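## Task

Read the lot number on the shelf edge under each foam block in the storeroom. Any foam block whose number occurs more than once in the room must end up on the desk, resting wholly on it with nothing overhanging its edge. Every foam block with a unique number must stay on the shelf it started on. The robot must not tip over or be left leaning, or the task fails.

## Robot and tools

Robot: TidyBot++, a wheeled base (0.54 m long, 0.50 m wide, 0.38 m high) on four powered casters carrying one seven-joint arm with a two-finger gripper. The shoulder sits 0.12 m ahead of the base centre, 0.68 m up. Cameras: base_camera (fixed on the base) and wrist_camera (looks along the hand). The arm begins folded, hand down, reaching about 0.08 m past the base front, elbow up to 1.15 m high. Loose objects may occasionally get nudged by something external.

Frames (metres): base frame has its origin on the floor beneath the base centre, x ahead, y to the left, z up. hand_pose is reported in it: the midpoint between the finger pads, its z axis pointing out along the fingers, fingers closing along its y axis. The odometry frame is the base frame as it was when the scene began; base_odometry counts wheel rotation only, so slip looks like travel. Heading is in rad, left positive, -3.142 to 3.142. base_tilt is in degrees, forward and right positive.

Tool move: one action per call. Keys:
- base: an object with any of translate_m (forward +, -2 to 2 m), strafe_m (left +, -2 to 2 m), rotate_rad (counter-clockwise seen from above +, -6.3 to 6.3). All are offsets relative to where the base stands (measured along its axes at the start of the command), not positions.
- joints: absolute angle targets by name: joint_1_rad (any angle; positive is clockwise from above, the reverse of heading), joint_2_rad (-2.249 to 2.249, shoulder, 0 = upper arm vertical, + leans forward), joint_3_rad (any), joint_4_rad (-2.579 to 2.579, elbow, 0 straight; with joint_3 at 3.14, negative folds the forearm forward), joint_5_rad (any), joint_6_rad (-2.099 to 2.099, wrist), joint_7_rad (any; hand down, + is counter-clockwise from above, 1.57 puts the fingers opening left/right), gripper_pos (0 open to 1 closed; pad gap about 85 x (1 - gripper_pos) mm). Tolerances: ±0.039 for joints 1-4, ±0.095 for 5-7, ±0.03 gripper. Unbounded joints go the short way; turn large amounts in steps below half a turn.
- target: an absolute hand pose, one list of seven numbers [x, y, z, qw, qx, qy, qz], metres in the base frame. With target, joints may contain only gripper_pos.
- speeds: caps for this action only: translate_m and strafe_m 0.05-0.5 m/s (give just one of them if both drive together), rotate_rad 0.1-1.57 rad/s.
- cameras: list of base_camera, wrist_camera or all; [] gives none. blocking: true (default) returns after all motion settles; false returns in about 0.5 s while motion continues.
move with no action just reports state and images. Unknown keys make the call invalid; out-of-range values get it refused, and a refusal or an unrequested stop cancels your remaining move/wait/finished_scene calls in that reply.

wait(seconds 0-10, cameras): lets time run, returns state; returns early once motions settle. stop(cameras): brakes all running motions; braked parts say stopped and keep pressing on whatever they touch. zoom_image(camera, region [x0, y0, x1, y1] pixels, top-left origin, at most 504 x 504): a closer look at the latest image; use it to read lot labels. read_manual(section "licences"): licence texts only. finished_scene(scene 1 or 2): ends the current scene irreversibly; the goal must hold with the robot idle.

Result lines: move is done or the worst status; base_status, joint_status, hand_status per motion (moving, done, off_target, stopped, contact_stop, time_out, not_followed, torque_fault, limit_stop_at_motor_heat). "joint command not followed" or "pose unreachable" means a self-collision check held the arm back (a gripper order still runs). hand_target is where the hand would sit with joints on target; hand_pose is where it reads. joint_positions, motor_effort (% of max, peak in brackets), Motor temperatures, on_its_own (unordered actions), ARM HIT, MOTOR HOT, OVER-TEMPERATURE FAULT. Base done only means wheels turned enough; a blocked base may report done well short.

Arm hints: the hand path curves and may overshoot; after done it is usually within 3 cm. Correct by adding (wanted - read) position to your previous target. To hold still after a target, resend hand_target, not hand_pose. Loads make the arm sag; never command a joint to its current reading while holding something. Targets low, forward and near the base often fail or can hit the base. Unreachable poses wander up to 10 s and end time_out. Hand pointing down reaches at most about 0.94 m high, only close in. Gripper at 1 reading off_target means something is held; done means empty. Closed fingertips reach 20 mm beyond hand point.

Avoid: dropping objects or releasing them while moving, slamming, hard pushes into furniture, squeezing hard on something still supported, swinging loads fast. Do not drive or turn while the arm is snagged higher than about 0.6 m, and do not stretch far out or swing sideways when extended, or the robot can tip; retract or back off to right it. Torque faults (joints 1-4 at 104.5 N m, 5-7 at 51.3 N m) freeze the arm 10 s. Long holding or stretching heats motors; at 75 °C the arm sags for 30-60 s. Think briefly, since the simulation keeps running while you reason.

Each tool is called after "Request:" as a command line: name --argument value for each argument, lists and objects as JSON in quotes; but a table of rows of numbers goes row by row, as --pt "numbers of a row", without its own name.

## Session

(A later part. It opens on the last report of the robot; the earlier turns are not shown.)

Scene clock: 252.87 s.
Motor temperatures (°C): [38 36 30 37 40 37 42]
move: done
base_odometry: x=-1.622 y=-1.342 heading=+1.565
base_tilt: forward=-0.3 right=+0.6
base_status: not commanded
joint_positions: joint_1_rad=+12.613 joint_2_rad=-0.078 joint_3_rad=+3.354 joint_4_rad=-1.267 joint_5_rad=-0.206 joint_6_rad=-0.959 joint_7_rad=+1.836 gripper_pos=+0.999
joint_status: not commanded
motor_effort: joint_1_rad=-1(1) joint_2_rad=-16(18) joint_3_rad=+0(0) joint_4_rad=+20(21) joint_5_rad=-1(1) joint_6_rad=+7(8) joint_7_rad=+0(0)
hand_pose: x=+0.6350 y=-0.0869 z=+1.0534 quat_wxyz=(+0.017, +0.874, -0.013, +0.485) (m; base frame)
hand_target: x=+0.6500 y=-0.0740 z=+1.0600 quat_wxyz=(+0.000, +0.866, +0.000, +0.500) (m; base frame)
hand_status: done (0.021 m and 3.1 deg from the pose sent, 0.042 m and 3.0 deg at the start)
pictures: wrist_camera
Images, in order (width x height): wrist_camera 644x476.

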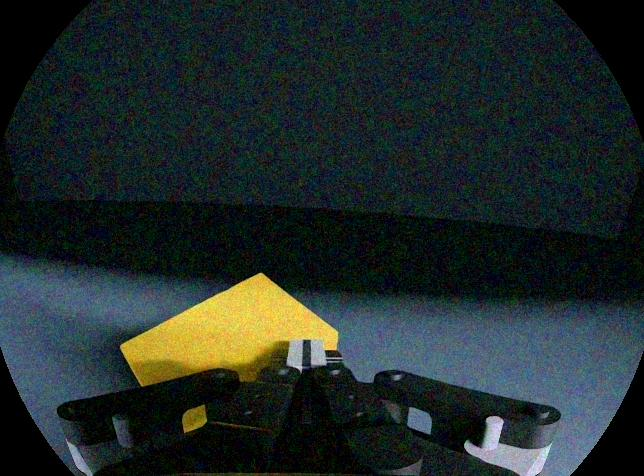

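Request:
move --target '[0.67, -0.066, 1.058, 0, 0.866, 0, 0.5]' --cameras '["wrist_camera"]'

Request:
move --target '[0.5, -0.02, 1.13, 0, 0.866, 0, 0.5]' --cameras '["wrist_camera"]'

Request:
move --joints '{"gripper_pos":0}' --cameras '["wrist_camera"]'

Scene clock: 254.53 s.
Motor temperatures (°C): [38 36 30 37 40 37 42]
move: done
base_odometry: x=-1.622 y=-1.342 heading=+1.565
base_tilt: forward=-0.3 right=+0.6
base_status: not commanded
joint_positions: joint_1_rad=+12.631 joint_2_rad=-0.040 joint_3_rad=+3.305 joint_4_rad=-1.235 joint_5_rad=-0.206 joint_6_rad=-0.954 joint_7_rad=+1.836 gripper_pos=+0.999
joint_status: not commanded
motor_effort: joint_1_rad=+0(1) joint_2_rad=-18(19) joint_3_rad=+0(1) joint_4_rad=+21(21) joint_5_rad=-1(1) joint_6_rad=+7(8) joint_7_rad=+0(1)
hand_pose: x=+0.6531 y=-0.0717 z=+1.0524 quat_wxyz=(+0.014, +0.875, +0.002, +0.484) (m; base frame)
hand_target: x=+0.6700 y=-0.0660 z=+1.0580 quat_wxyz=(+0.000, +0.866, +0.000, +0.500) (m; base frame)
hand_status: done (0.019 m and 2.6 deg from the pose sent, 0.041 m and 3.1 deg at the start)
pictures: wrist_camera
Images, in order (width x height): wrist_camera 644x476.

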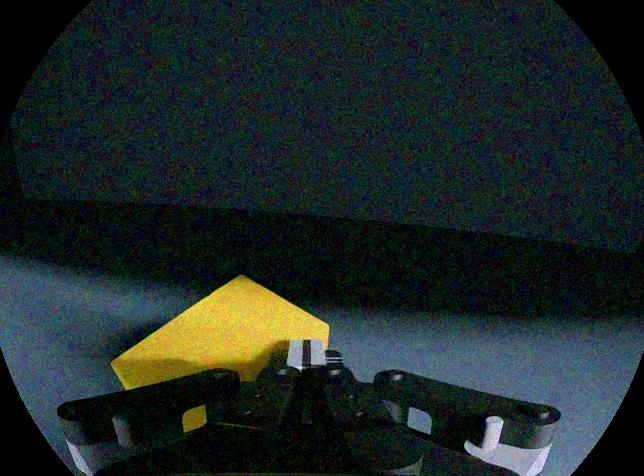

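Scene clock: 256.10 s.
Motor temperatures (°C): [38 36 30 37 40 37 42]
move: done
base_odometry: x=-1.622 y=-1.342 heading=+1.565
base_tilt: forward=-0.3 right=+0.6
base_status: not commanded
joint_positions: joint_1_rad=+12.553 joint_2_rad=-0.319 joint_3_rad=+3.243 joint_4_rad=-1.187 joint_5_rad=-0.102 joint_6_rad=-1.178 joint_7_rad=+1.673 gripper_pos=+0.999
joint_status: not commanded
motor_effort: joint_1_rad=-1(1) joint_2_rad=-6(22) joint_3_rad=+0(1) joint_4_rad=+18(22) joint_5_rad=+0(1) joint_6_rad=+8(9) joint_7_rad=-1(1)
hand_pose: x=+0.5047 y=-0.0160 z=+1.1440 quat_wxyz=(-0.016, +0.852, +0.008, +0.523) (m; base frame)
hand_target: x=+0.5000 y=-0.0200 z=+1.1300 quat_wxyz=(+0.000, +0.866, +0.000, +0.500) (m; base frame)
hand_status: done (0.015 m and 3.7 deg from the pose sent, 0.179 m and 2.6 deg at the start)
pictures: wrist_camera
Images, in order (width x height): wrist_camera 644x476.

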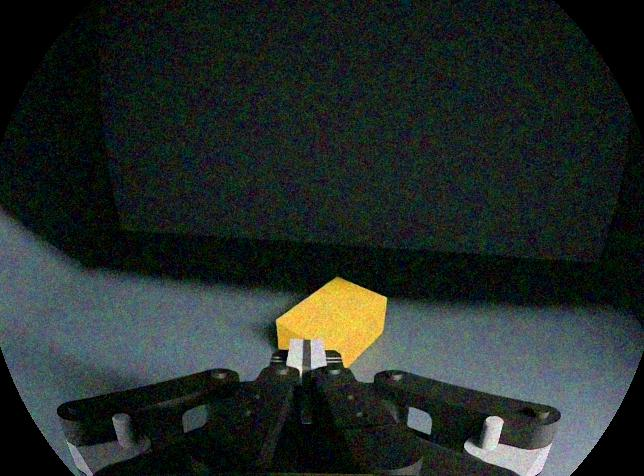

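Scene clock: 257.20 s.
Motor temperatures (°C): [38 36 30 37 40 37 42]
move: done
base_odometry: x=-1.622 y=-1.342 heading=+1.565
base_tilt: forward=-0.3 right=+0.6
base_status: not commanded
joint_positions: joint_1_rad=+12.553 joint_2_rad=-0.319 joint_3_rad=+3.243 joint_4_rad=-1.187 joint_5_rad=-0.102 joint_6_rad=-1.179 joint_7_rad=+1.672 gripper_pos=+0.000
joint_status: all done
motor_effort: joint_1_rad=+0(1) joint_2_rad=-5(7) joint_3_rad=+0(0) joint_4_rad=+18(19) joint_5_rad=+0(0) joint_6_rad=+8(8) joint_7_rad=+0(0)
hand_pose: x=+0.5045 y=-0.0161 z=+1.1437 quat_wxyz=(-0.016, +0.852, +0.007, +0.523) (m; base frame)
hand_target: x=+0.5000 y=-0.0200 z=+1.1300 quat_wxyz=(+0.000, +0.866, +0.000, +0.500) (m; base frame)
hand_status: not commanded
pictures: wrist_camera
Images, in order (width x height): wrist_camera 644x476.

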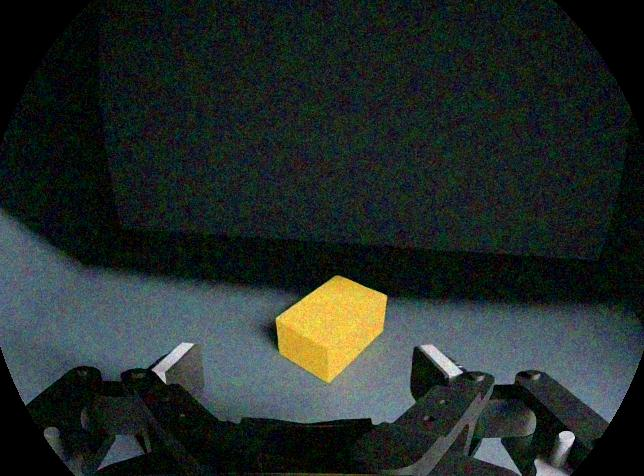

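Request:
move --target '[0.59, 0.045, 1.10, 0.158, 0.834, -0.303, 0.434]' --cameras '["wrist_camera"]'

Scene clock: 259.83 s.
Motor temperatures (°C): [38 36 30 37 40 37 42]
move: done
base_odometry: x=-1.622 y=-1.342 heading=+1.565
base_tilt: forward=-0.3 right=+0.6
base_status: not commanded
joint_positions: joint_1_rad=+11.841 joint_2_rad=+0.199 joint_3_rad=+3.286 joint_4_rad=-0.737 joint_5_rad=+0.821 joint_6_rad=-1.690 joint_7_rad=+0.708 gripper_pos=+0.000
joint_status: not commanded
motor_effort: joint_1_rad=+0(1) joint_2_rad=-21(23) joint_3_rad=+1(2) joint_4_rad=+15(18) joint_5_rad=+6(6) joint_6_rad=+5(8) joint_7_rad=+0(1)
hand_pose: x=+0.5973 y=+0.0602 z=+1.0960 quat_wxyz=(+0.131, +0.852, -0.265, +0.432) (m; base frame)
hand_target: x=+0.5900 y=+0.0450 z=+1.1000 quat_wxyz=(+0.158, +0.834, -0.303, +0.434) (m; base frame)
hand_status: done (0.017 m and 5.8 deg from the pose sent, 0.114 m and 42.3 deg at the start)
pictures: wrist_camera
Images, in order (width x height): wrist_camera 644x476.

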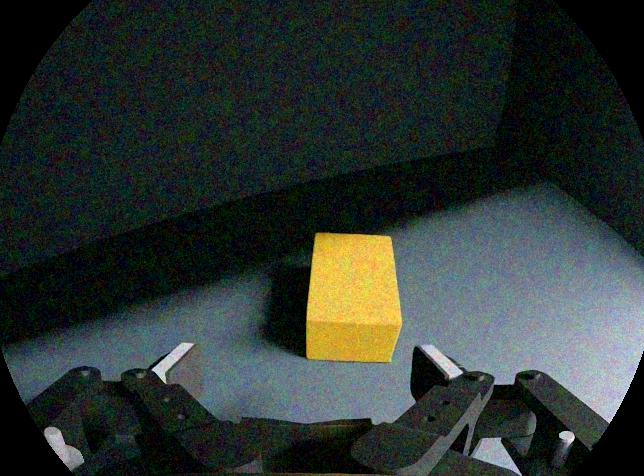

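Request:
move --target '[0.598, 0.012, 1.072, 0.150, 0.837, -0.290, 0.436]' --cameras '["wrist_camera"]'

Request:
move --target '[0.614, 0.001, 1.037, 0.150, 0.837, -0.290, 0.436]' --cameras '["wrist_camera"]'

Scene clock: 261.27 s.
Motor temperatures (°C): [38 36 30 37 40 37 42]
move: done
base_odometry: x=-1.622 y=-1.342 heading=+1.565
base_tilt: forward=-0.3 right=+0.6
base_status: not commanded
joint_positions: joint_1_rad=+12.026 joint_2_rad=+0.127 joint_3_rad=+3.134 joint_4_rad=-0.920 joint_5_rad=+0.822 joint_6_rad=-1.646 joint_7_rad=+0.650 gripper_pos=+0.000
joint_status: not commanded
motor_effort: joint_1_rad=+0(1) joint_2_rad=-21(22) joint_3_rad=+1(2) joint_4_rad=+16(18) joint_5_rad=+6(7) joint_6_rad=+4(5) joint_7_rad=+0(1)
hand_pose: x=+0.5879 y=+0.0208 z=+1.0613 quat_wxyz=(+0.146, +0.857, -0.282, +0.407) (m; base frame)
hand_target: x=+0.5980 y=+0.0120 z=+1.0720 quat_wxyz=(+0.150, +0.838, -0.290, +0.437) (m; base frame)
hand_status: done (0.017 m and 4.2 deg from the pose sent, 0.054 m and 4.1 deg at the start)
pictures: wrist_camera
Images, in order (width x height): wrist_camera 644x476.

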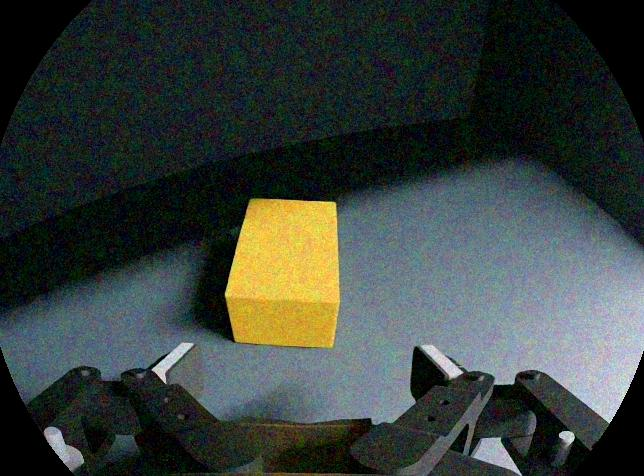

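Scene clock: 262.33 s.
Motor temperatures (°C): [38 36 30 37 40 37 42]
move: done
base_odometry: x=-1.622 y=-1.342 heading=+1.565
base_tilt: forward=-0.3 right=+0.6
base_status: not commanded
joint_positions: joint_1_rad=+12.100 joint_2_rad=+0.109 joint_3_rad=+3.110 joint_4_rad=-1.067 joint_5_rad=+0.822 joint_6_rad=-1.533 joint_7_rad=+0.584 gripper_pos=+0.000
joint_status: not commanded
motor_effort: joint_1_rad=+0(1) joint_2_rad=-20(22) joint_3_rad=+1(1) joint_4_rad=+17(19) joint_5_rad=+7(7) joint_6_rad=+4(5) joint_7_rad=+0(1)
hand_pose: x=+0.6038 y=+0.0045 z=+1.0290 quat_wxyz=(+0.155, +0.852, -0.286, +0.410) (m; base frame)
hand_target: x=+0.6140 y=+0.0010 z=+1.0370 quat_wxyz=(+0.150, +0.838, -0.290, +0.437) (m; base frame)
hand_status: done (0.013 m and 3.6 deg from the pose sent, 0.041 m and 4.2 deg at the start)
pictures: wrist_camera
Images, in order (width x height): wrist_camera 644x476.

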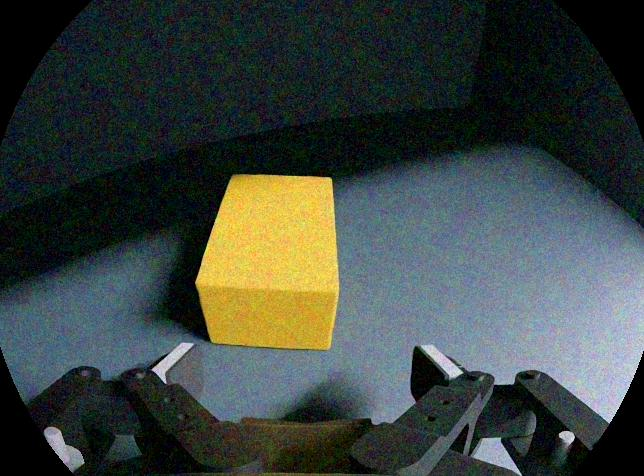

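Request:
move --target '[0.630, 0.015, 1.043, 0.150, 0.837, -0.290, 0.436]' --cameras '["wrist_camera"]'

Request:
move --target '[0.652, -0.002, 1.043, 0.150, 0.837, -0.290, 0.436]' --cameras '["wrist_camera"]'

Scene clock: 263.37 s.
Motor temperatures (°C): [38 36 30 37 40 37 42]
move: done
base_odometry: x=-1.622 y=-1.342 heading=+1.565
base_tilt: forward=-0.3 right=+0.6
base_status: not commanded
joint_positions: joint_1_rad=+12.049 joint_2_rad=+0.134 joint_3_rad=+3.168 joint_4_rad=-1.017 joint_5_rad=+0.822 joint_6_rad=-1.532 joint_7_rad=+0.583 gripper_pos=+0.000
joint_status: not commanded
motor_effort: joint_1_rad=+0(1) joint_2_rad=-21(22) joint_3_rad=+1(1) joint_4_rad=+17(18) joint_5_rad=+7(7) joint_6_rad=+4(5) joint_7_rad=+0(1)
hand_pose: x=+0.6143 y=+0.0094 z=+1.0389 quat_wxyz=(+0.151, +0.846, -0.292, +0.419) (m; base frame)
hand_target: x=+0.6300 y=+0.0150 z=+1.0430 quat_wxyz=(+0.150, +0.838, -0.290, +0.437) (m; base frame)
hand_status: done (0.017 m and 2.2 deg from the pose sent, 0.031 m and 3.6 deg at the start)
pictures: wrist_camera
Images, in order (width x height): wrist_camera 644x476.

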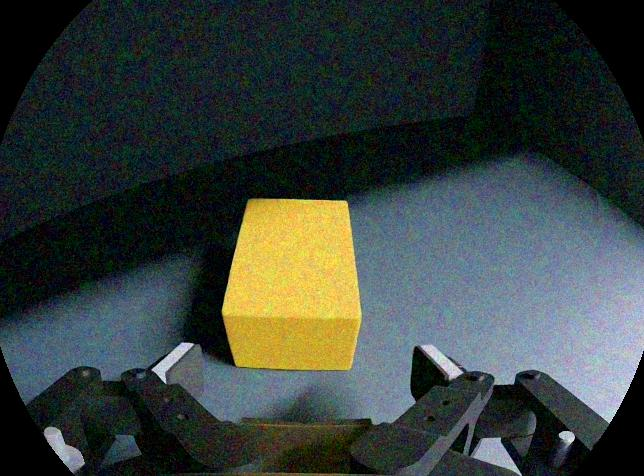

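Scene clock: 264.20 s.
Motor temperatures (°C): [38 36 30 37 40 37 42]
move: done
base_odometry: x=-1.622 y=-1.342 heading=+1.565
base_tilt: forward=-0.3 right=+0.6
base_status: not commanded
joint_positions: joint_1_rad=+12.051 joint_2_rad=+0.161 joint_3_rad=+3.241 joint_4_rad=-0.985 joint_5_rad=+0.822 joint_6_rad=-1.497 joint_7_rad=+0.596 gripper_pos=+0.000
joint_status: not commanded
motor_effort: joint_1_rad=+0(2) joint_2_rad=-22(23) joint_3_rad=+1(1) joint_4_rad=+17(19) joint_5_rad=+7(7) joint_6_rad=+4(5) joint_7_rad=+0(0)
hand_pose: x=+0.6317 y=-0.0134 z=+1.0472 quat_wxyz=(+0.161, +0.832, -0.309, +0.431) (m; base frame)
hand_target: x=+0.6520 y=-0.0020 z=+1.0430 quat_wxyz=(+0.150, +0.838, -0.290, +0.437) (m; base frame)
hand_status: done (0.024 m and 2.6 deg from the pose sent, 0.040 m and 2.2 deg at the start)
pictures: wrist_camera
Images, in order (width x height): wrist_camera 644x476.

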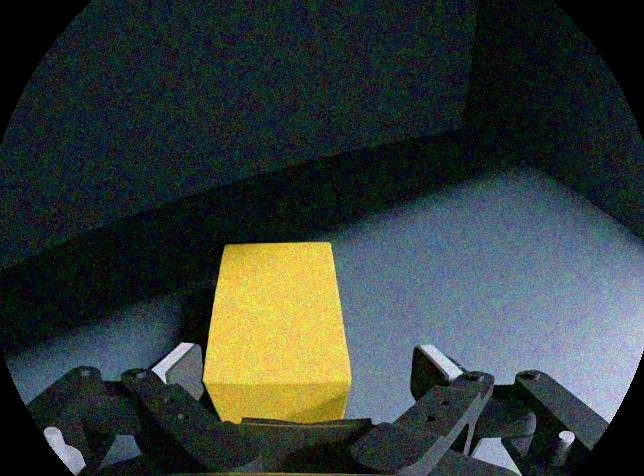

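Request:
move --target '[0.662, 0.014, 1.028, 0.150, 0.837, -0.290, 0.436]' --cameras '["wrist_camera"]'

Scene clock: 265.20 s.
Motor temperatures (°C): [38 36 30 37 40 37 42]
move: done
base_odometry: x=-1.622 y=-1.342 heading=+1.565
base_tilt: forward=-0.3 right=+0.6
base_status: not commanded
joint_positions: joint_1_rad=+12.025 joint_2_rad=+0.190 joint_3_rad=+3.265 joint_4_rad=-0.985 joint_5_rad=+0.822 joint_6_rad=-1.483 joint_7_rad=+0.589 gripper_pos=+0.000
joint_status: not commanded
motor_effort: joint_1_rad=+0(1) joint_2_rad=-23(25) joint_3_rad=+1(2) joint_4_rad=+18(19) joint_5_rad=+7(7) joint_6_rad=+3(5) joint_7_rad=+0(1)
hand_pose: x=+0.6435 y=-0.0041 z=+1.0372 quat_wxyz=(+0.167, +0.834, -0.302, +0.430) (m; base frame)
hand_target: x=+0.6620 y=+0.0140 z=+1.0280 quat_wxyz=(+0.150, +0.838, -0.290, +0.437) (m; base frame)
hand_status: done (0.027 m and 2.5 deg from the pose sent, 0.045 m and 2.6 deg at the start)
pictures: wrist_camera
Images, in order (width x height): wrist_camera 644x476.

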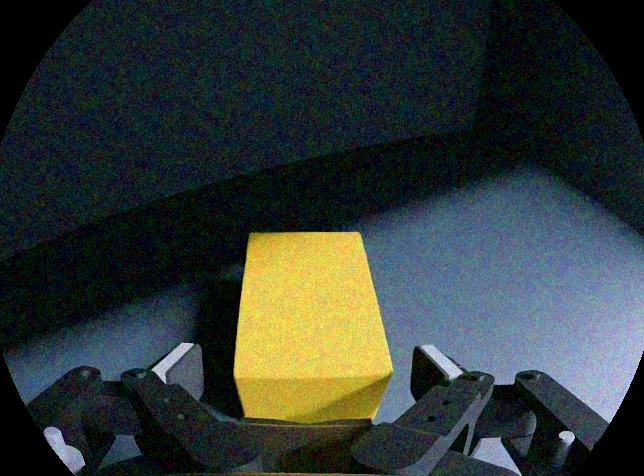

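Centered. Lower a touch, close.

Request:
move --target '[0.664, 0.014, 1.019, 0.150, 0.837, -0.290, 0.436]' --cameras '[]'

Request:
move --joints '{"gripper_pos":0.7}' --cameras '["wrist_camera"]'

Scene clock: 266.07 s.
Motor temperatures (°C): [38 36 30 37 40 37 42]
move: done
base_odometry: x=-1.622 y=-1.342 heading=+1.565
base_tilt: forward=-0.3 right=+0.6
base_status: not commanded
joint_positions: joint_1_rad=+12.025 joint_2_rad=+0.191 joint_3_rad=+3.265 joint_4_rad=-1.003 joint_5_rad=+0.822 joint_6_rad=-1.462 joint_7_rad=+0.582 gripper_pos=+0.000
joint_status: not commanded
motor_effort: joint_1_rad=-1(1) joint_2_rad=-24(25) joint_3_rad=+1(1) joint_4_rad=+17(19) joint_5_rad=+7(7) joint_6_rad=+4(4) joint_7_rad=+0(1)
hand_pose: x=+0.6479 y=-0.0017 z=+1.0323 quat_wxyz=(+0.166, +0.835, -0.297, +0.432) (m; base frame)
hand_target: x=+0.6640 y=+0.0140 z=+1.0190 quat_wxyz=(+0.150, +0.838, -0.290, +0.437) (m; base frame)
hand_status: done (0.026 m and 2.1 deg from the pose sent, 0.033 m and 2.5 deg at the start)
pictures: none
No camera images: "cameras" was empty.

Scene clock: 267.00 s.
Motor temperatures (°C): [38 36 30 37 40 37 42]
move: off_target
base_odometry: x=-1.622 y=-1.342 heading=+1.565
base_tilt: forward=-0.3 right=+0.6
base_status: not commanded
joint_positions: joint_1_rad=+12.025 joint_2_rad=+0.190 joint_3_rad=+3.265 joint_4_rad=-1.004 joint_5_rad=+0.822 joint_6_rad=-1.458 joint_7_rad=+0.582 gripper_pos=+0.425
joint_status: gripper_pos off_target (ended at +0.425, target +0.700)
motor_effort: joint_1_rad=-1(2) joint_2_rad=-22(24) joint_3_rad=+1(2) joint_4_rad=+17(18) joint_5_rad=+6(7) joint_6_rad=+4(5) joint_7_rad=+0(1)
hand_pose: x=+0.6483 y=-0.0014 z=+1.0333 quat_wxyz=(+0.165, +0.835, -0.297, +0.433) (m; base frame)
hand_target: x=+0.6640 y=+0.0140 z=+1.0190 quat_wxyz=(+0.150, +0.838, -0.290, +0.437) (m; base frame)
hand_status: not commanded
pictures: wrist_camera
Images, in order (width x height): wrist_camera 644x476.

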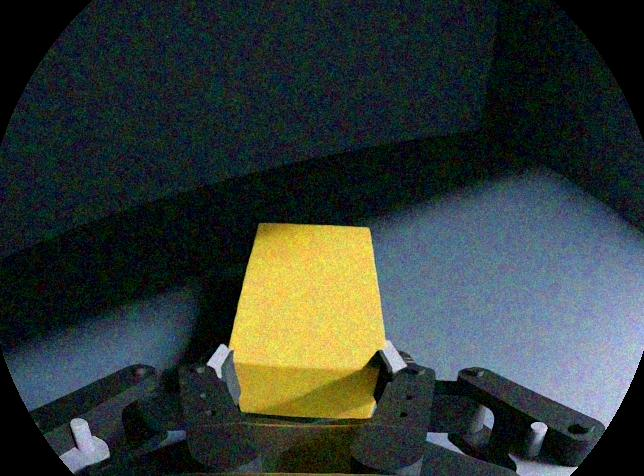

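Request:
move --target '[0.645, 0.01, 1.11, 0.150, 0.837, -0.290, 0.436]' --cameras '[]'

Request:
move --base '{"translate_m":-0.26}' --cameras '["wrist_camera"]'

Request:
move --target '[0.48, 0.0, 1.10, 0, 0.866, 0, 0.5]' --cameras '["wrist_camera"]'

Request:
move --base '{"strafe_m":-1.6}' --cameras '["wrist_camera","base_camera"]'

Request:
move --base '{"strafe_m":-1.39}' --cameras '["wrist_camera","base_camera"]'

Scene clock: 269.17 s.
Motor temperatures (°C): [38 36 30 37 40 37 42]
move: done
base_odometry: x=-1.622 y=-1.342 heading=+1.565
base_tilt: forward=-0.3 right=+0.6
base_status: not commanded
joint_positions: joint_1_rad=+11.968 joint_2_rad=+0.280 joint_3_rad=+3.450 joint_4_rad=-0.571 joint_5_rad=+0.743 joint_6_rad=-1.597 joint_7_rad=+0.806 gripper_pos=+0.425
joint_status: not commanded
motor_effort: joint_1_rad=+0(1) joint_2_rad=-24(25) joint_3_rad=+2(2) joint_4_rad=+16(19) joint_5_rad=+6(8) joint_6_rad=+5(6) joint_7_rad=+0(1)
hand_pose: x=+0.6433 y=-0.0162 z=+1.1366 quat_wxyz=(+0.155, +0.809, -0.315, +0.472) (m; base frame)
hand_target: x=+0.6450 y=+0.0100 z=+1.1100 quat_wxyz=(+0.150, +0.838, -0.290, +0.437) (m; base frame)
hand_status: done (0.037 m and 6.0 deg from the pose sent, 0.078 m and 1.9 deg at the start)
pictures: none
No camera images: "cameras" was empty.

Scene clock: 271.07 s.
Motor temperatures (°C): [38 36 30 37 40 37 42]
move: done
base_odometry: x=-1.624 y=-1.602 heading=+1.566
base_tilt: forward=-0.3 right=+0.6
base_status: done
joint_positions: joint_1_rad=+11.962 joint_2_rad=+0.292 joint_3_rad=+3.452 joint_4_rad=-0.568 joint_5_rad=+0.739 joint_6_rad=-1.603 joint_7_rad=+0.808 gripper_pos=+0.425
joint_status: not commanded
motor_effort: joint_1_rad=+0(2) joint_2_rad=-24(27) joint_3_rad=+2(3) joint_4_rad=+15(17) joint_5_rad=+6(7) joint_6_rad=+6(7) joint_7_rad=+0(1)
hand_pose: x=+0.6465 y=-0.0101 z=+1.1308 quat_wxyz=(+0.158, +0.812, -0.311, +0.467) (m; base frame)
hand_target: x=+0.6450 y=+0.0100 z=+1.1100 quat_wxyz=(+0.150, +0.838, -0.290, +0.437) (m; base frame)
hand_status: not commanded
pictures: wrist_camera
Images, in order (width x height): wrist_camera 644x476.

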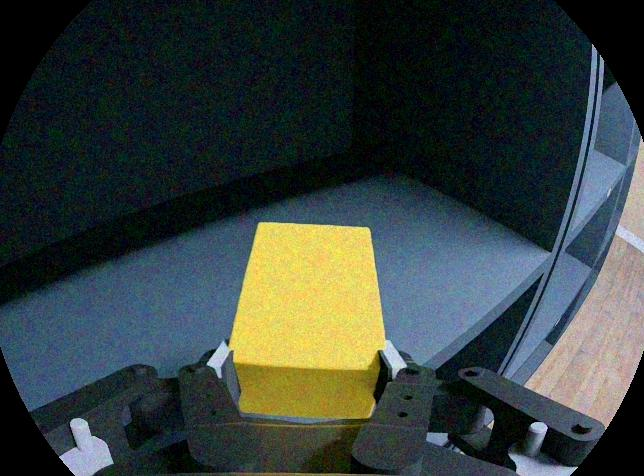

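Scene clock: 273.47 s.
Motor temperatures (°C): [38 36 30 37 40 37 42]
move: done
base_odometry: x=-1.624 y=-1.602 heading=+1.566
base_tilt: forward=-0.4 right=+0.6
base_status: not commanded
joint_positions: joint_1_rad=+12.541 joint_2_rad=-0.385 joint_3_rad=+3.163 joint_4_rad=-1.305 joint_5_rad=+0.073 joint_6_rad=-1.213 joint_7_rad=+1.527 gripper_pos=+0.425
joint_status: not commanded
motor_effort: joint_1_rad=+0(1) joint_2_rad=-4(26) joint_3_rad=+0(3) joint_4_rad=+19(19) joint_5_rad=+1(6) joint_6_rad=+8(8) joint_7_rad=+0(1)
hand_pose: x=+0.4745 y=-0.0215 z=+1.0965 quat_wxyz=(+0.021, +0.875, -0.024, +0.483) (m; base frame)
hand_target: x=+0.4800 y=+0.0000 z=+1.1000 quat_wxyz=(+0.000, +0.866, +0.000, +0.500) (m; base frame)
hand_status: done (0.022 m and 4.2 deg from the pose sent, 0.170 m and 40.8 deg at the start)
pictures: wrist_camera
Images, in order (width x height): wrist_camera 644x476.

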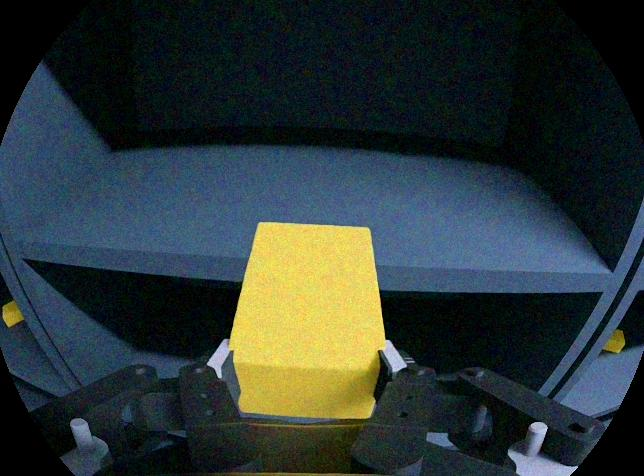

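Scene clock: 278.03 s.
Motor temperatures (°C): [38 36 30 37 40 37 42]
move: done
base_odometry: x=-0.024 y=-1.610 heading=+1.567
base_tilt: forward=-0.4 right=+0.5
base_status: done
joint_positions: joint_1_rad=+12.399 joint_2_rad=-0.372 joint_3_rad=+2.938 joint_4_rad=-1.307 joint_5_rad=-0.196 joint_6_rad=-1.157 joint_7_rad=+1.573 gripper_pos=+0.428
joint_status: not commanded
motor_effort: joint_1_rad=+30(33) joint_2_rad=-8(13) joint_3_rad=+43(46) joint_4_rad=+16(20) joint_5_rad=+40(43) joint_6_rad=+4(11) joint_7_rad=-5(6)
hand_pose: x=+0.4325 y=+0.2107 z=+1.1011 quat_wxyz=(-0.152, +0.847, +0.183, +0.476) (m; base frame)
hand_target: x=+0.4800 y=+0.0000 z=+1.1000 quat_wxyz=(+0.000, +0.866, +0.000, +0.500) (m; base frame)
hand_status: not commanded
pictures: base_camera, wrist_camera
Images, in order (width x height): base_camera 644x364, wrist_camera 644x476.

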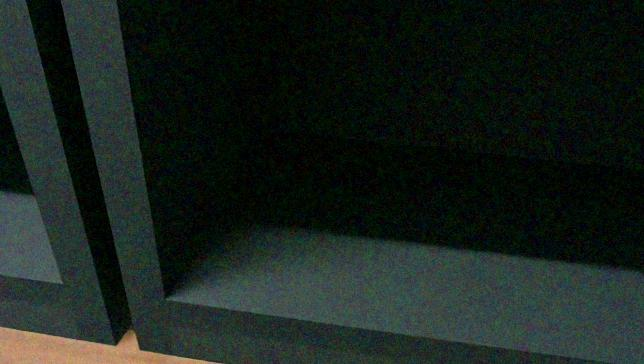

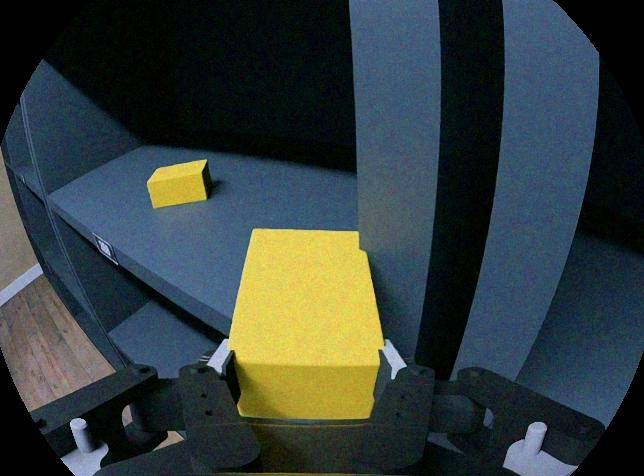

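Scene clock: 282.30 s.
Motor temperatures (°C): [38 36 30 37 40 37 42]
move: done
base_odometry: x=+1.365 y=-1.615 heading=+1.566
base_tilt: forward=-0.4 right=+0.5
base_status: done
joint_positions: joint_1_rad=+12.413 joint_2_rad=-0.460 joint_3_rad=+2.880 joint_4_rad=-1.329 joint_5_rad=-0.165 joint_6_rad=-1.178 joint_7_rad=+1.590 gripper_pos=+0.700
joint_status: not commanded
on_its_own: gripper_pos moved +0.272 to your old target +0.700
motor_effort: joint_1_rad=+25(37) joint_2_rad=+12(16) joint_3_rad=+57(61) joint_4_rad=+18(23) joint_5_rad=+32(47) joint_6_rad=+9(18) joint_7_rad=+1(14)
hand_pose: x=+0.3877 y=+0.2166 z=+1.1076 quat_wxyz=(-0.126, +0.832, +0.215, +0.496) (m; base frame)
hand_target: x=+0.4800 y=+0.0000 z=+1.1000 quat_wxyz=(+0.000, +0.866, +0.000, +0.500) (m; base frame)
hand_status: not commanded
pictures: base_camera, wrist_camera
Images, in order (width x height): base_camera 644x364, wrist_camera 644x476.

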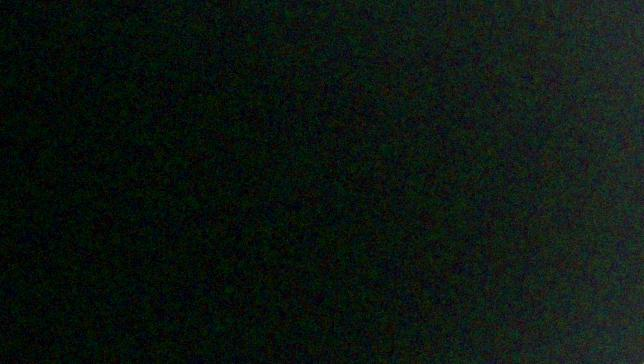

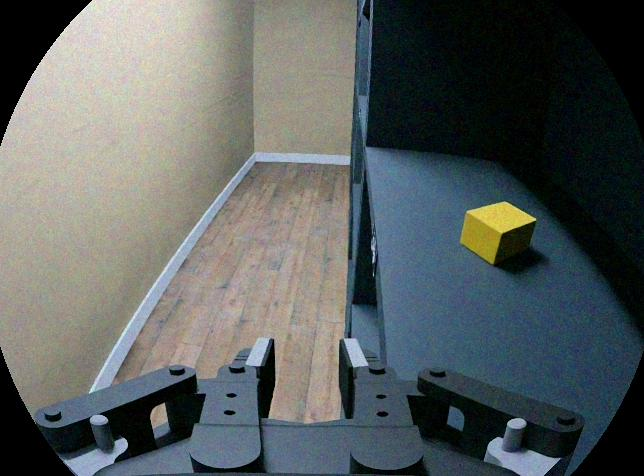

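Request:
move --base '{"strafe_m":0.2}' --speeds '{"strafe_m":0.15}'

Scene clock: 284.60 s.
Motor temperatures (°C): [38 36 30 37 40 37 42]
move: done
base_odometry: x=+1.165 y=-1.614 heading=+1.567
base_tilt: forward=-0.3 right=+0.6
base_status: done
joint_positions: joint_1_rad=+12.551 joint_2_rad=-0.394 joint_3_rad=+3.149 joint_4_rad=-1.327 joint_5_rad=-0.042 joint_6_rad=-1.192 joint_7_rad=+1.588 gripper_pos=+0.700
joint_status: not commanded
motor_effort: joint_1_rad=+0(26) joint_2_rad=-4(20) joint_3_rad=+0(59) joint_4_rad=+18(24) joint_5_rad=+0(33) joint_6_rad=+7(18) joint_7_rad=+0(2)
hand_pose: x=+0.4747 y=+0.0155 z=+1.0938 quat_wxyz=(-0.020, +0.873, +0.013, +0.487) (m; base frame)
hand_target: x=+0.4800 y=+0.0000 z=+1.1000 quat_wxyz=(+0.000, +0.866, +0.000, +0.500) (m; base frame)
hand_status: not commanded
pictures: base_camera, wrist_camera
Images, in order (width x height): base_camera 644x364, wrist_camera 644x476.

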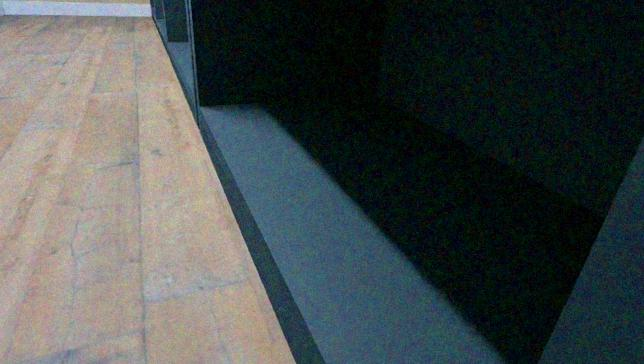

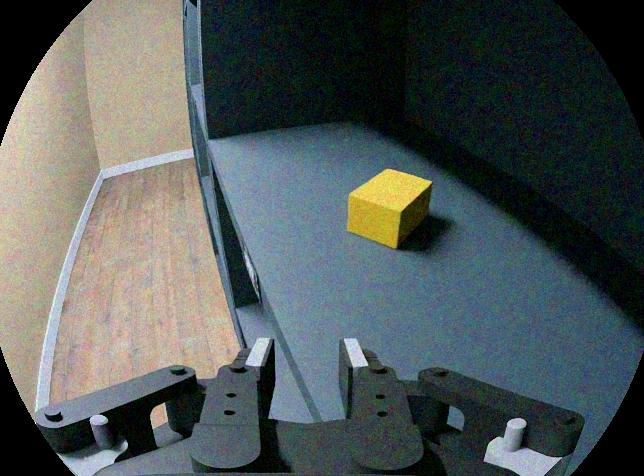

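Request:
move --base '{"strafe_m":0.25}' --speeds '{"strafe_m":0.2}' --joints '{"gripper_pos":0}' --cameras '["wrist_camera","base_camera"]'

Request:
move --joints '{"joint_1_rad":12.55,"joint_2_rad":-0.374,"joint_3_rad":3.14,"joint_4_rad":-2.5,"joint_5_rad":0,"joint_6_rad":0.1,"joint_7_rad":1.57}' --cameras '["wrist_camera"]'

Scene clock: 286.93 s.
Motor temperatures (°C): [38 36 30 37 40 37 42]
move: done
base_odometry: x=+0.915 y=-1.613 heading=+1.567
base_tilt: forward=-0.3 right=+0.6
base_status: done
joint_positions: joint_1_rad=+12.551 joint_2_rad=-0.394 joint_3_rad=+3.149 joint_4_rad=-1.327 joint_5_rad=-0.042 joint_6_rad=-1.192 joint_7_rad=+1.588 gripper_pos=+0.000
joint_status: all done
motor_effort: joint_1_rad=-1(1) joint_2_rad=-4(5) joint_3_rad=+1(2) joint_4_rad=+19(20) joint_5_rad=+1(1) joint_6_rad=+7(8) joint_7_rad=+0(1)
hand_pose: x=+0.4747 y=+0.0155 z=+1.0938 quat_wxyz=(-0.020, +0.873, +0.013, +0.487) (m; base frame)
hand_target: x=+0.4800 y=+0.0000 z=+1.1000 quat_wxyz=(+0.000, +0.866, +0.000, +0.500) (m; base frame)
hand_status: not commanded
pictures: base_camera, wrist_camera
Images, in order (width x height): base_camera 644x364, wrist_camera 644x476.

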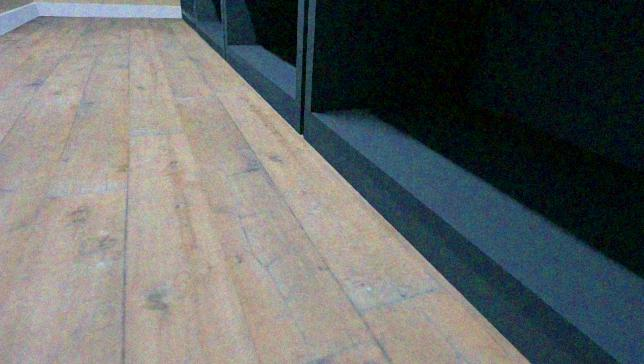

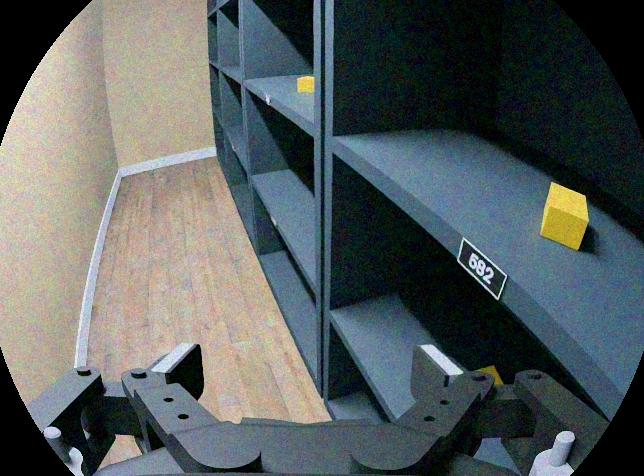

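Scene clock: 289.73 s.
Motor temperatures (°C): [38 36 30 37 40 37 42]
move: done
base_odometry: x=+0.915 y=-1.613 heading=+1.567
base_tilt: forward=-0.3 right=+0.6
base_status: not commanded
joint_positions: joint_1_rad=+12.551 joint_2_rad=-0.392 joint_3_rad=+3.149 joint_4_rad=-2.470 joint_5_rad=-0.042 joint_6_rad=+0.043 joint_7_rad=+1.588 gripper_pos=+0.000
joint_status: all done
motor_effort: joint_1_rad=+0(2) joint_2_rad=-6(8) joint_3_rad=+1(1) joint_4_rad=+20(23) joint_5_rad=+1(1) joint_6_rad=+8(9) joint_7_rad=+0(1)
hand_pose: x=+0.5114 y=+0.0039 z=+0.7783 quat_wxyz=(-0.009, +0.851, -0.008, +0.525) (m; base frame)
hand_target: x=+0.5119 y=+0.0084 z=+0.7709 quat_wxyz=(-0.005, +0.848, +0.007, +0.529) (m; base frame)
hand_status: not commanded
pictures: wrist_camera
Images, in order (width x height): wrist_camera 644x476.

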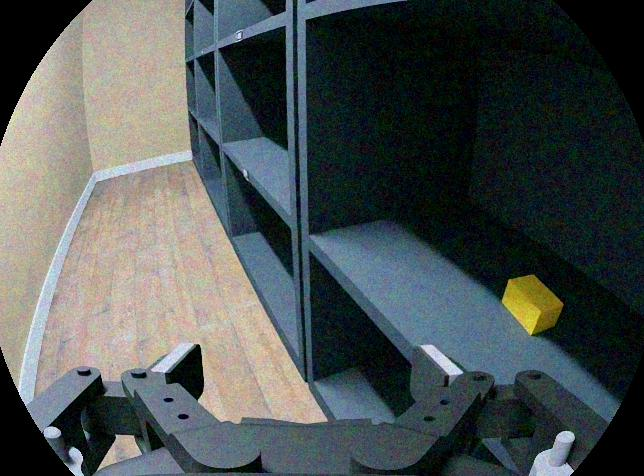

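Request:
move --joints '{"joint_1_rad":11.0}' --cameras '["wrist_camera"]'

Request:
move --joints '{"joint_1_rad":9.4}' --cameras '["wrist_camera"]'

Request:
move --joints '{"joint_1_rad":8.4}' --cameras '["wrist_camera"]'

Scene clock: 294.77 s.
Motor temperatures (°C): [38 36 30 37 40 37 42]
move: done
base_odometry: x=+0.915 y=-1.613 heading=+1.567
base_tilt: forward=-0.3 right=+0.6
base_status: not commanded
joint_positions: joint_1_rad=+11.019 joint_2_rad=-0.392 joint_3_rad=+3.149 joint_4_rad=-2.470 joint_5_rad=-0.042 joint_6_rad=+0.045 joint_7_rad=+1.588 gripper_pos=+0.000
joint_status: all done
motor_effort: joint_1_rad=+0(2) joint_2_rad=-5(6) joint_3_rad=+1(1) joint_4_rad=+19(21) joint_5_rad=+1(1) joint_6_rad=+8(9) joint_7_rad=-1(1)
hand_pose: x=+0.1303 y=+0.3927 z=+0.7791 quat_wxyz=(-0.371, +0.618, +0.584, +0.373) (m; base frame)
hand_target: x=+0.1188 y=+0.3930 z=+0.7709 quat_wxyz=(-0.374, +0.601, +0.599, +0.375) (m; base frame)
hand_status: not commanded
pictures: wrist_camera
Images, in order (width x height): wrist_camera 644x476.

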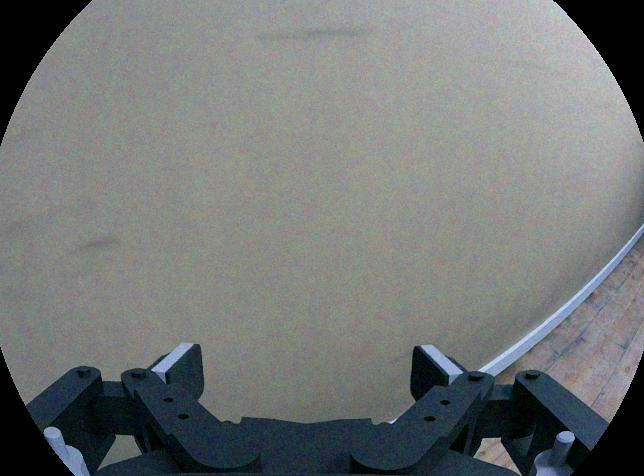

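Scene clock: 297.57 s.
Motor temperatures (°C): [38 35 30 37 40 37 42]
move: done
base_odometry: x=+0.915 y=-1.613 heading=+1.567
base_tilt: forward=-0.3 right=+0.6
base_status: not commanded
joint_positions: joint_1_rad=+9.419 joint_2_rad=-0.392 joint_3_rad=+3.149 joint_4_rad=-2.470 joint_5_rad=-0.042 joint_6_rad=+0.046 joint_7_rad=+1.588 gripper_pos=+0.000
joint_status: all done
motor_effort: joint_1_rad=+0(2) joint_2_rad=-5(6) joint_3_rad=+0(1) joint_4_rad=+19(20) joint_5_rad=+1(1) joint_6_rad=+8(8) joint_7_rad=+0(1)
hand_pose: x=-0.2739 y=-0.0002 z=+0.7792 quat_wxyz=(-0.526, +0.012, +0.850, -0.007) (m; base frame)
hand_target: x=-0.2738 y=-0.0117 z=+0.7709 quat_wxyz=(-0.529, -0.011, +0.848, -0.007) (m; base frame)
hand_status: not commanded
pictures: wrist_camera
Images, in order (width x height): wrist_camera 644x476.

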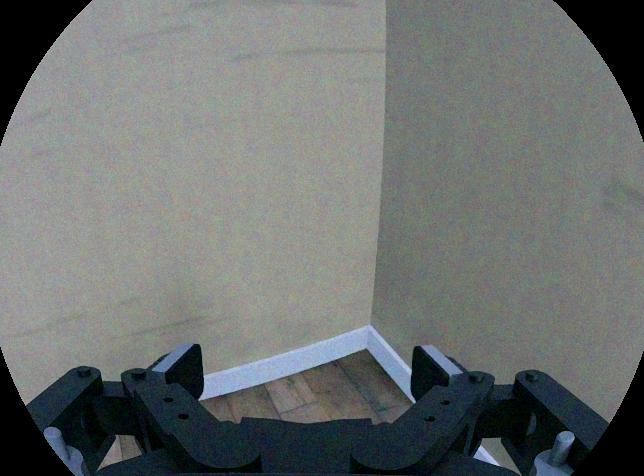

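Scene clock: 299.87 s.
Motor temperatures (°C): [38 35 30 37 40 37 42]
move: done
base_odometry: x=+0.915 y=-1.613 heading=+1.567
base_tilt: forward=-0.4 right=+0.6
base_status: not commanded
joint_positions: joint_1_rad=+8.419 joint_2_rad=-0.392 joint_3_rad=+3.149 joint_4_rad=-2.470 joint_5_rad=-0.042 joint_6_rad=+0.046 joint_7_rad=+1.588 gripper_pos=+0.000
joint_status: all done
motor_effort: joint_1_rad=-1(3) joint_2_rad=-5(6) joint_3_rad=+1(1) joint_4_rad=+20(20) joint_5_rad=+1(1) joint_6_rad=+8(9) joint_7_rad=+0(1)
hand_pose: x=-0.0931 y=-0.3307 z=+0.7792 quat_wxyz=(-0.459, -0.397, +0.752, -0.258) (m; base frame)
hand_target: x=-0.0834 y=-0.3369 z=+0.7709 quat_wxyz=(-0.461, -0.416, +0.739, -0.260) (m; base frame)
hand_status: not commanded
pictures: wrist_camera
Images, in order (width x height): wrist_camera 644x476.

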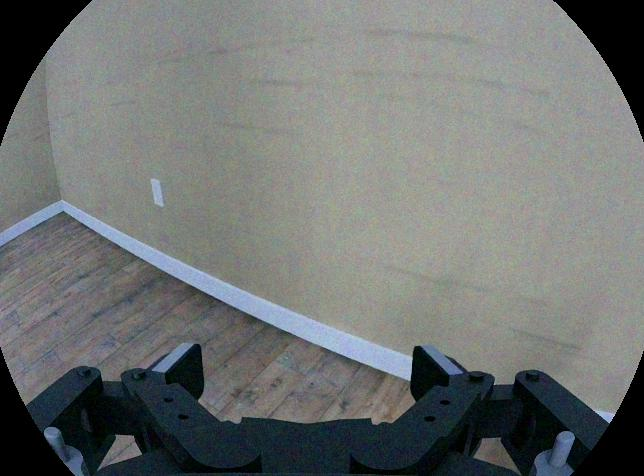

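Request:
move --joints '{"joint_1_rad":7.5}' --cameras '["wrist_camera"]'

Request:
move --joints '{"joint_1_rad":6.9,"joint_6_rad":0.3}' --cameras '["wrist_camera"]'

Request:
move --base '{"translate_m":0.7,"strafe_m":0.25}' --cameras '["wrist_camera","base_camera"]'

Scene clock: 302.23 s.
Motor temperatures (°C): [38 35 30 37 40 37 42]
move: off_target
base_odometry: x=+0.915 y=-1.613 heading=+1.567
base_tilt: forward=-0.4 right=+0.6
base_status: not commanded
joint_positions: joint_1_rad=+7.558 joint_2_rad=-0.392 joint_3_rad=+3.167 joint_4_rad=-2.475 joint_5_rad=-0.042 joint_6_rad=+0.048 joint_7_rad=+1.588 gripper_pos=+0.000
joint_status: joint_1_rad off_target (ended at +7.558, target +7.500)
motor_effort: joint_1_rad=-7(9) joint_2_rad=-3(6) joint_3_rad=-7(9) joint_4_rad=+21(24) joint_5_rad=+1(1) joint_6_rad=+8(10) joint_7_rad=+0(1)
hand_pose: x=+0.2245 y=-0.3775 z=+0.7774 quat_wxyz=(-0.310, -0.669, +0.525, -0.425) (m; base frame)
hand_target: x=+0.2571 y=-0.3680 z=+0.7709 quat_wxyz=(-0.302, -0.696, +0.485, -0.435) (m; base frame)
hand_status: not commanded
pictures: wrist_camera
Images, in order (width x height): wrist_camera 644x476.

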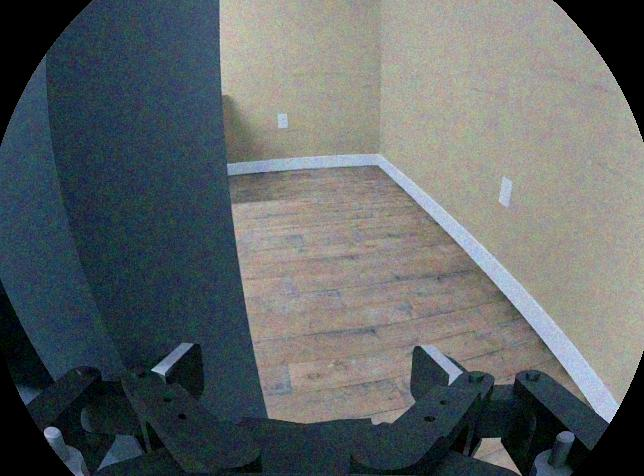

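Scene clock: 304.07 s.
Motor temperatures (°C): [38 35 30 37 40 37 42]
move: off_target
base_odometry: x=+0.915 y=-1.613 heading=+1.566
base_tilt: forward=-0.5 right=+0.6
base_status: not commanded
joint_positions: joint_1_rad=+7.250 joint_2_rad=-0.391 joint_3_rad=+3.446 joint_4_rad=-2.549 joint_5_rad=-0.042 joint_6_rad=+0.199 joint_7_rad=+1.588 gripper_pos=+0.001
joint_status: joint_1_rad off_target (ended at +7.250, target +6.900); joint_6_rad off_target (ended at +0.199, target +0.300)
motor_effort: joint_1_rad=-62(63) joint_2_rad=+1(6) joint_3_rad=-64(64) joint_4_rad=+36(36) joint_5_rad=+13(13) joint_6_rad=+13(15) joint_7_rad=-3(3)
hand_pose: x=+0.2330 y=-0.3777 z=+0.7733 quat_wxyz=(-0.280, -0.650, +0.523, -0.475) (m; base frame)
hand_target: x=+0.4584 y=-0.2382 z=+0.8292 quat_wxyz=(-0.185, -0.754, +0.240, -0.583) (m; base frame)
hand_status: not commanded
pictures: wrist_camera
Images, in order (width x height): wrist_camera 644x476.

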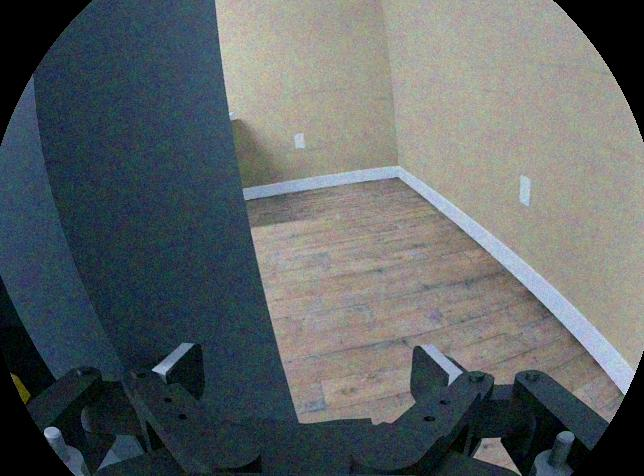

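Scene clock: 307.63 s.
Motor temperatures (°C): [38 35 30 37 40 37 42]
move: done
base_odometry: x=+0.669 y=-0.912 heading=+1.568
base_tilt: forward=-2.7 right=+0.5
base_status: done
joint_positions: joint_1_rad=+7.047 joint_2_rad=-0.501 joint_3_rad=+3.275 joint_4_rad=-2.664 joint_5_rad=-0.042 joint_6_rad=+0.200 joint_7_rad=+1.588 gripper_pos=+0.000
joint_status: not commanded
on_its_own: joint_1_rad moved -0.203 toward your old target +6.900
motor_effort: joint_1_rad=-27(64) joint_2_rad=+25(32) joint_3_rad=-26(66) joint_4_rad=+56(60) joint_5_rad=+4(14) joint_6_rad=+23(26) joint_7_rad=-4(5)
hand_pose: x=+0.3359 y=-0.2721 z=+0.7556 quat_wxyz=(-0.209, -0.739, +0.382, -0.513) (m; base frame)
hand_target: x=+0.4584 y=-0.2382 z=+0.8292 quat_wxyz=(-0.185, -0.754, +0.240, -0.583) (m; base frame)
hand_status: not commanded
pictures: base_camera, wrist_camera
Images, in order (width x height): base_camera 644x364, wrist_camera 644x476.

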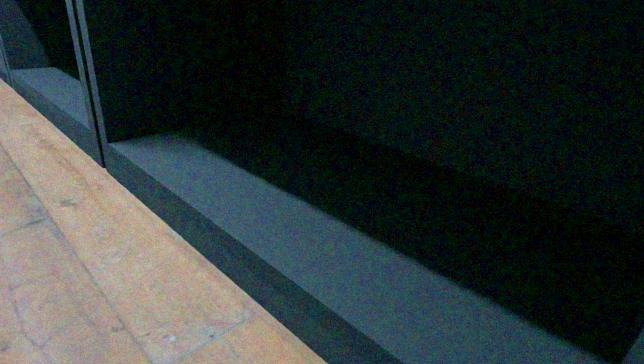

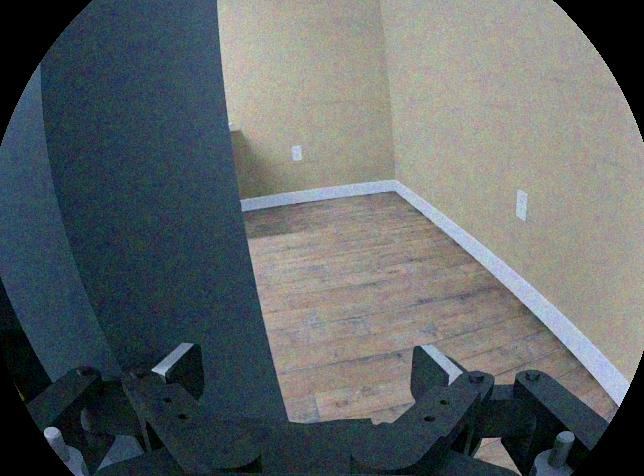

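Request:
move --base '{"translate_m":-0.2,"strafe_m":0.05}' --joints '{"joint_1_rad":7.7}' --speeds '{"translate_m":0.2}' --cameras '["wrist_camera","base_camera"]'

Scene clock: 309.93 s.
Motor temperatures (°C): [38 35 30 37 40 37 42]
move: done
base_odometry: x=+0.618 y=-1.112 heading=+1.568
base_tilt: forward=-0.3 right=+0.6
base_status: done
joint_positions: joint_1_rad=+7.681 joint_2_rad=-0.367 joint_3_rad=+3.135 joint_4_rad=-2.490 joint_5_rad=-0.042 joint_6_rad=+0.266 joint_7_rad=+1.588 gripper_pos=+0.000
joint_status: all done
motor_effort: joint_1_rad=+0(27) joint_2_rad=-7(33) joint_3_rad=+1(27) joint_4_rad=+19(53) joint_5_rad=+1(4) joint_6_rad=+9(22) joint_7_rad=+0(4)
hand_pose: x=+0.1911 y=-0.4090 z=+0.8218 quat_wxyz=(-0.383, -0.607, +0.523, -0.461) (m; base frame)
hand_target: x=+0.1846 y=-0.4094 z=+0.8292 quat_wxyz=(-0.397, -0.601, +0.515, -0.465) (m; base frame)
hand_status: not commanded
pictures: base_camera, wrist_camera
Images, in order (width x height): base_camera 644x364, wrist_camera 644x476.

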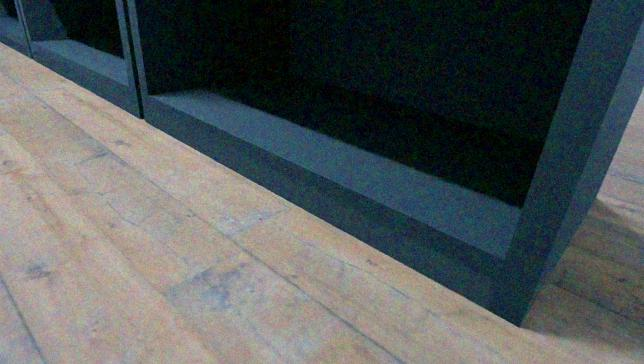

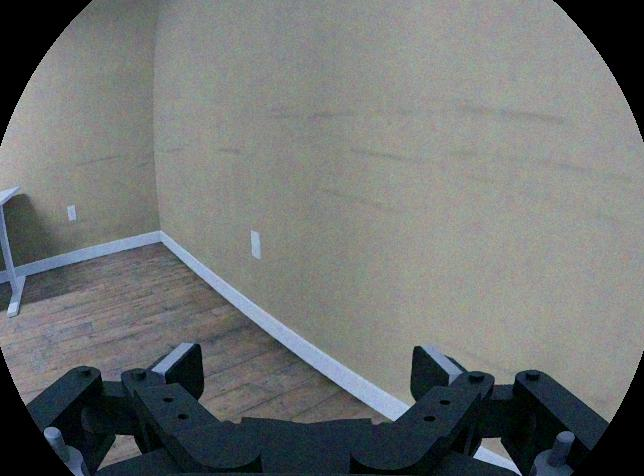

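Request:
move --base '{"strafe_m":0.3}' --speeds '{"strafe_m":0.2}' --cameras '["base_camera"]'

Request:
move --base '{"rotate_rad":0.5}' --cameras '["base_camera","wrist_camera"]'

Scene clock: 314.63 s.
Motor temperatures (°C): [38 35 30 37 40 37 42]
move: time_out
base_odometry: x=+0.499 y=-1.112 heading=+1.568
base_tilt: forward=-0.3 right=+0.6
base_status: strafe_m time_out (by the wheels' count: +0.119 of +0.300)
joint_positions: joint_1_rad=+7.685 joint_2_rad=-0.378 joint_3_rad=+3.136 joint_4_rad=-2.493 joint_5_rad=-0.042 joint_6_rad=+0.267 joint_7_rad=+1.588 gripper_pos=+0.000
joint_status: not commanded
motor_effort: joint_1_rad=-1(2) joint_2_rad=-6(20) joint_3_rad=+0(5) joint_4_rad=+20(24) joint_5_rad=+1(1) joint_6_rad=+9(10) joint_7_rad=+0(1)
hand_pose: x=+0.1887 y=-0.4071 z=+0.8250 quat_wxyz=(-0.386, -0.603, +0.522, -0.463) (m; base frame)
hand_target: x=+0.1846 y=-0.4094 z=+0.8292 quat_wxyz=(-0.397, -0.601, +0.515, -0.465) (m; base frame)
hand_status: not commanded
pictures: base_camera
Images, in order (width x height): base_camera 644x364.

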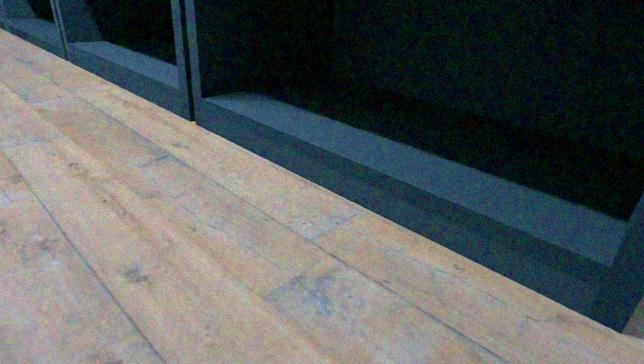

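not run: a stop that you did not command came earlier in this reply.


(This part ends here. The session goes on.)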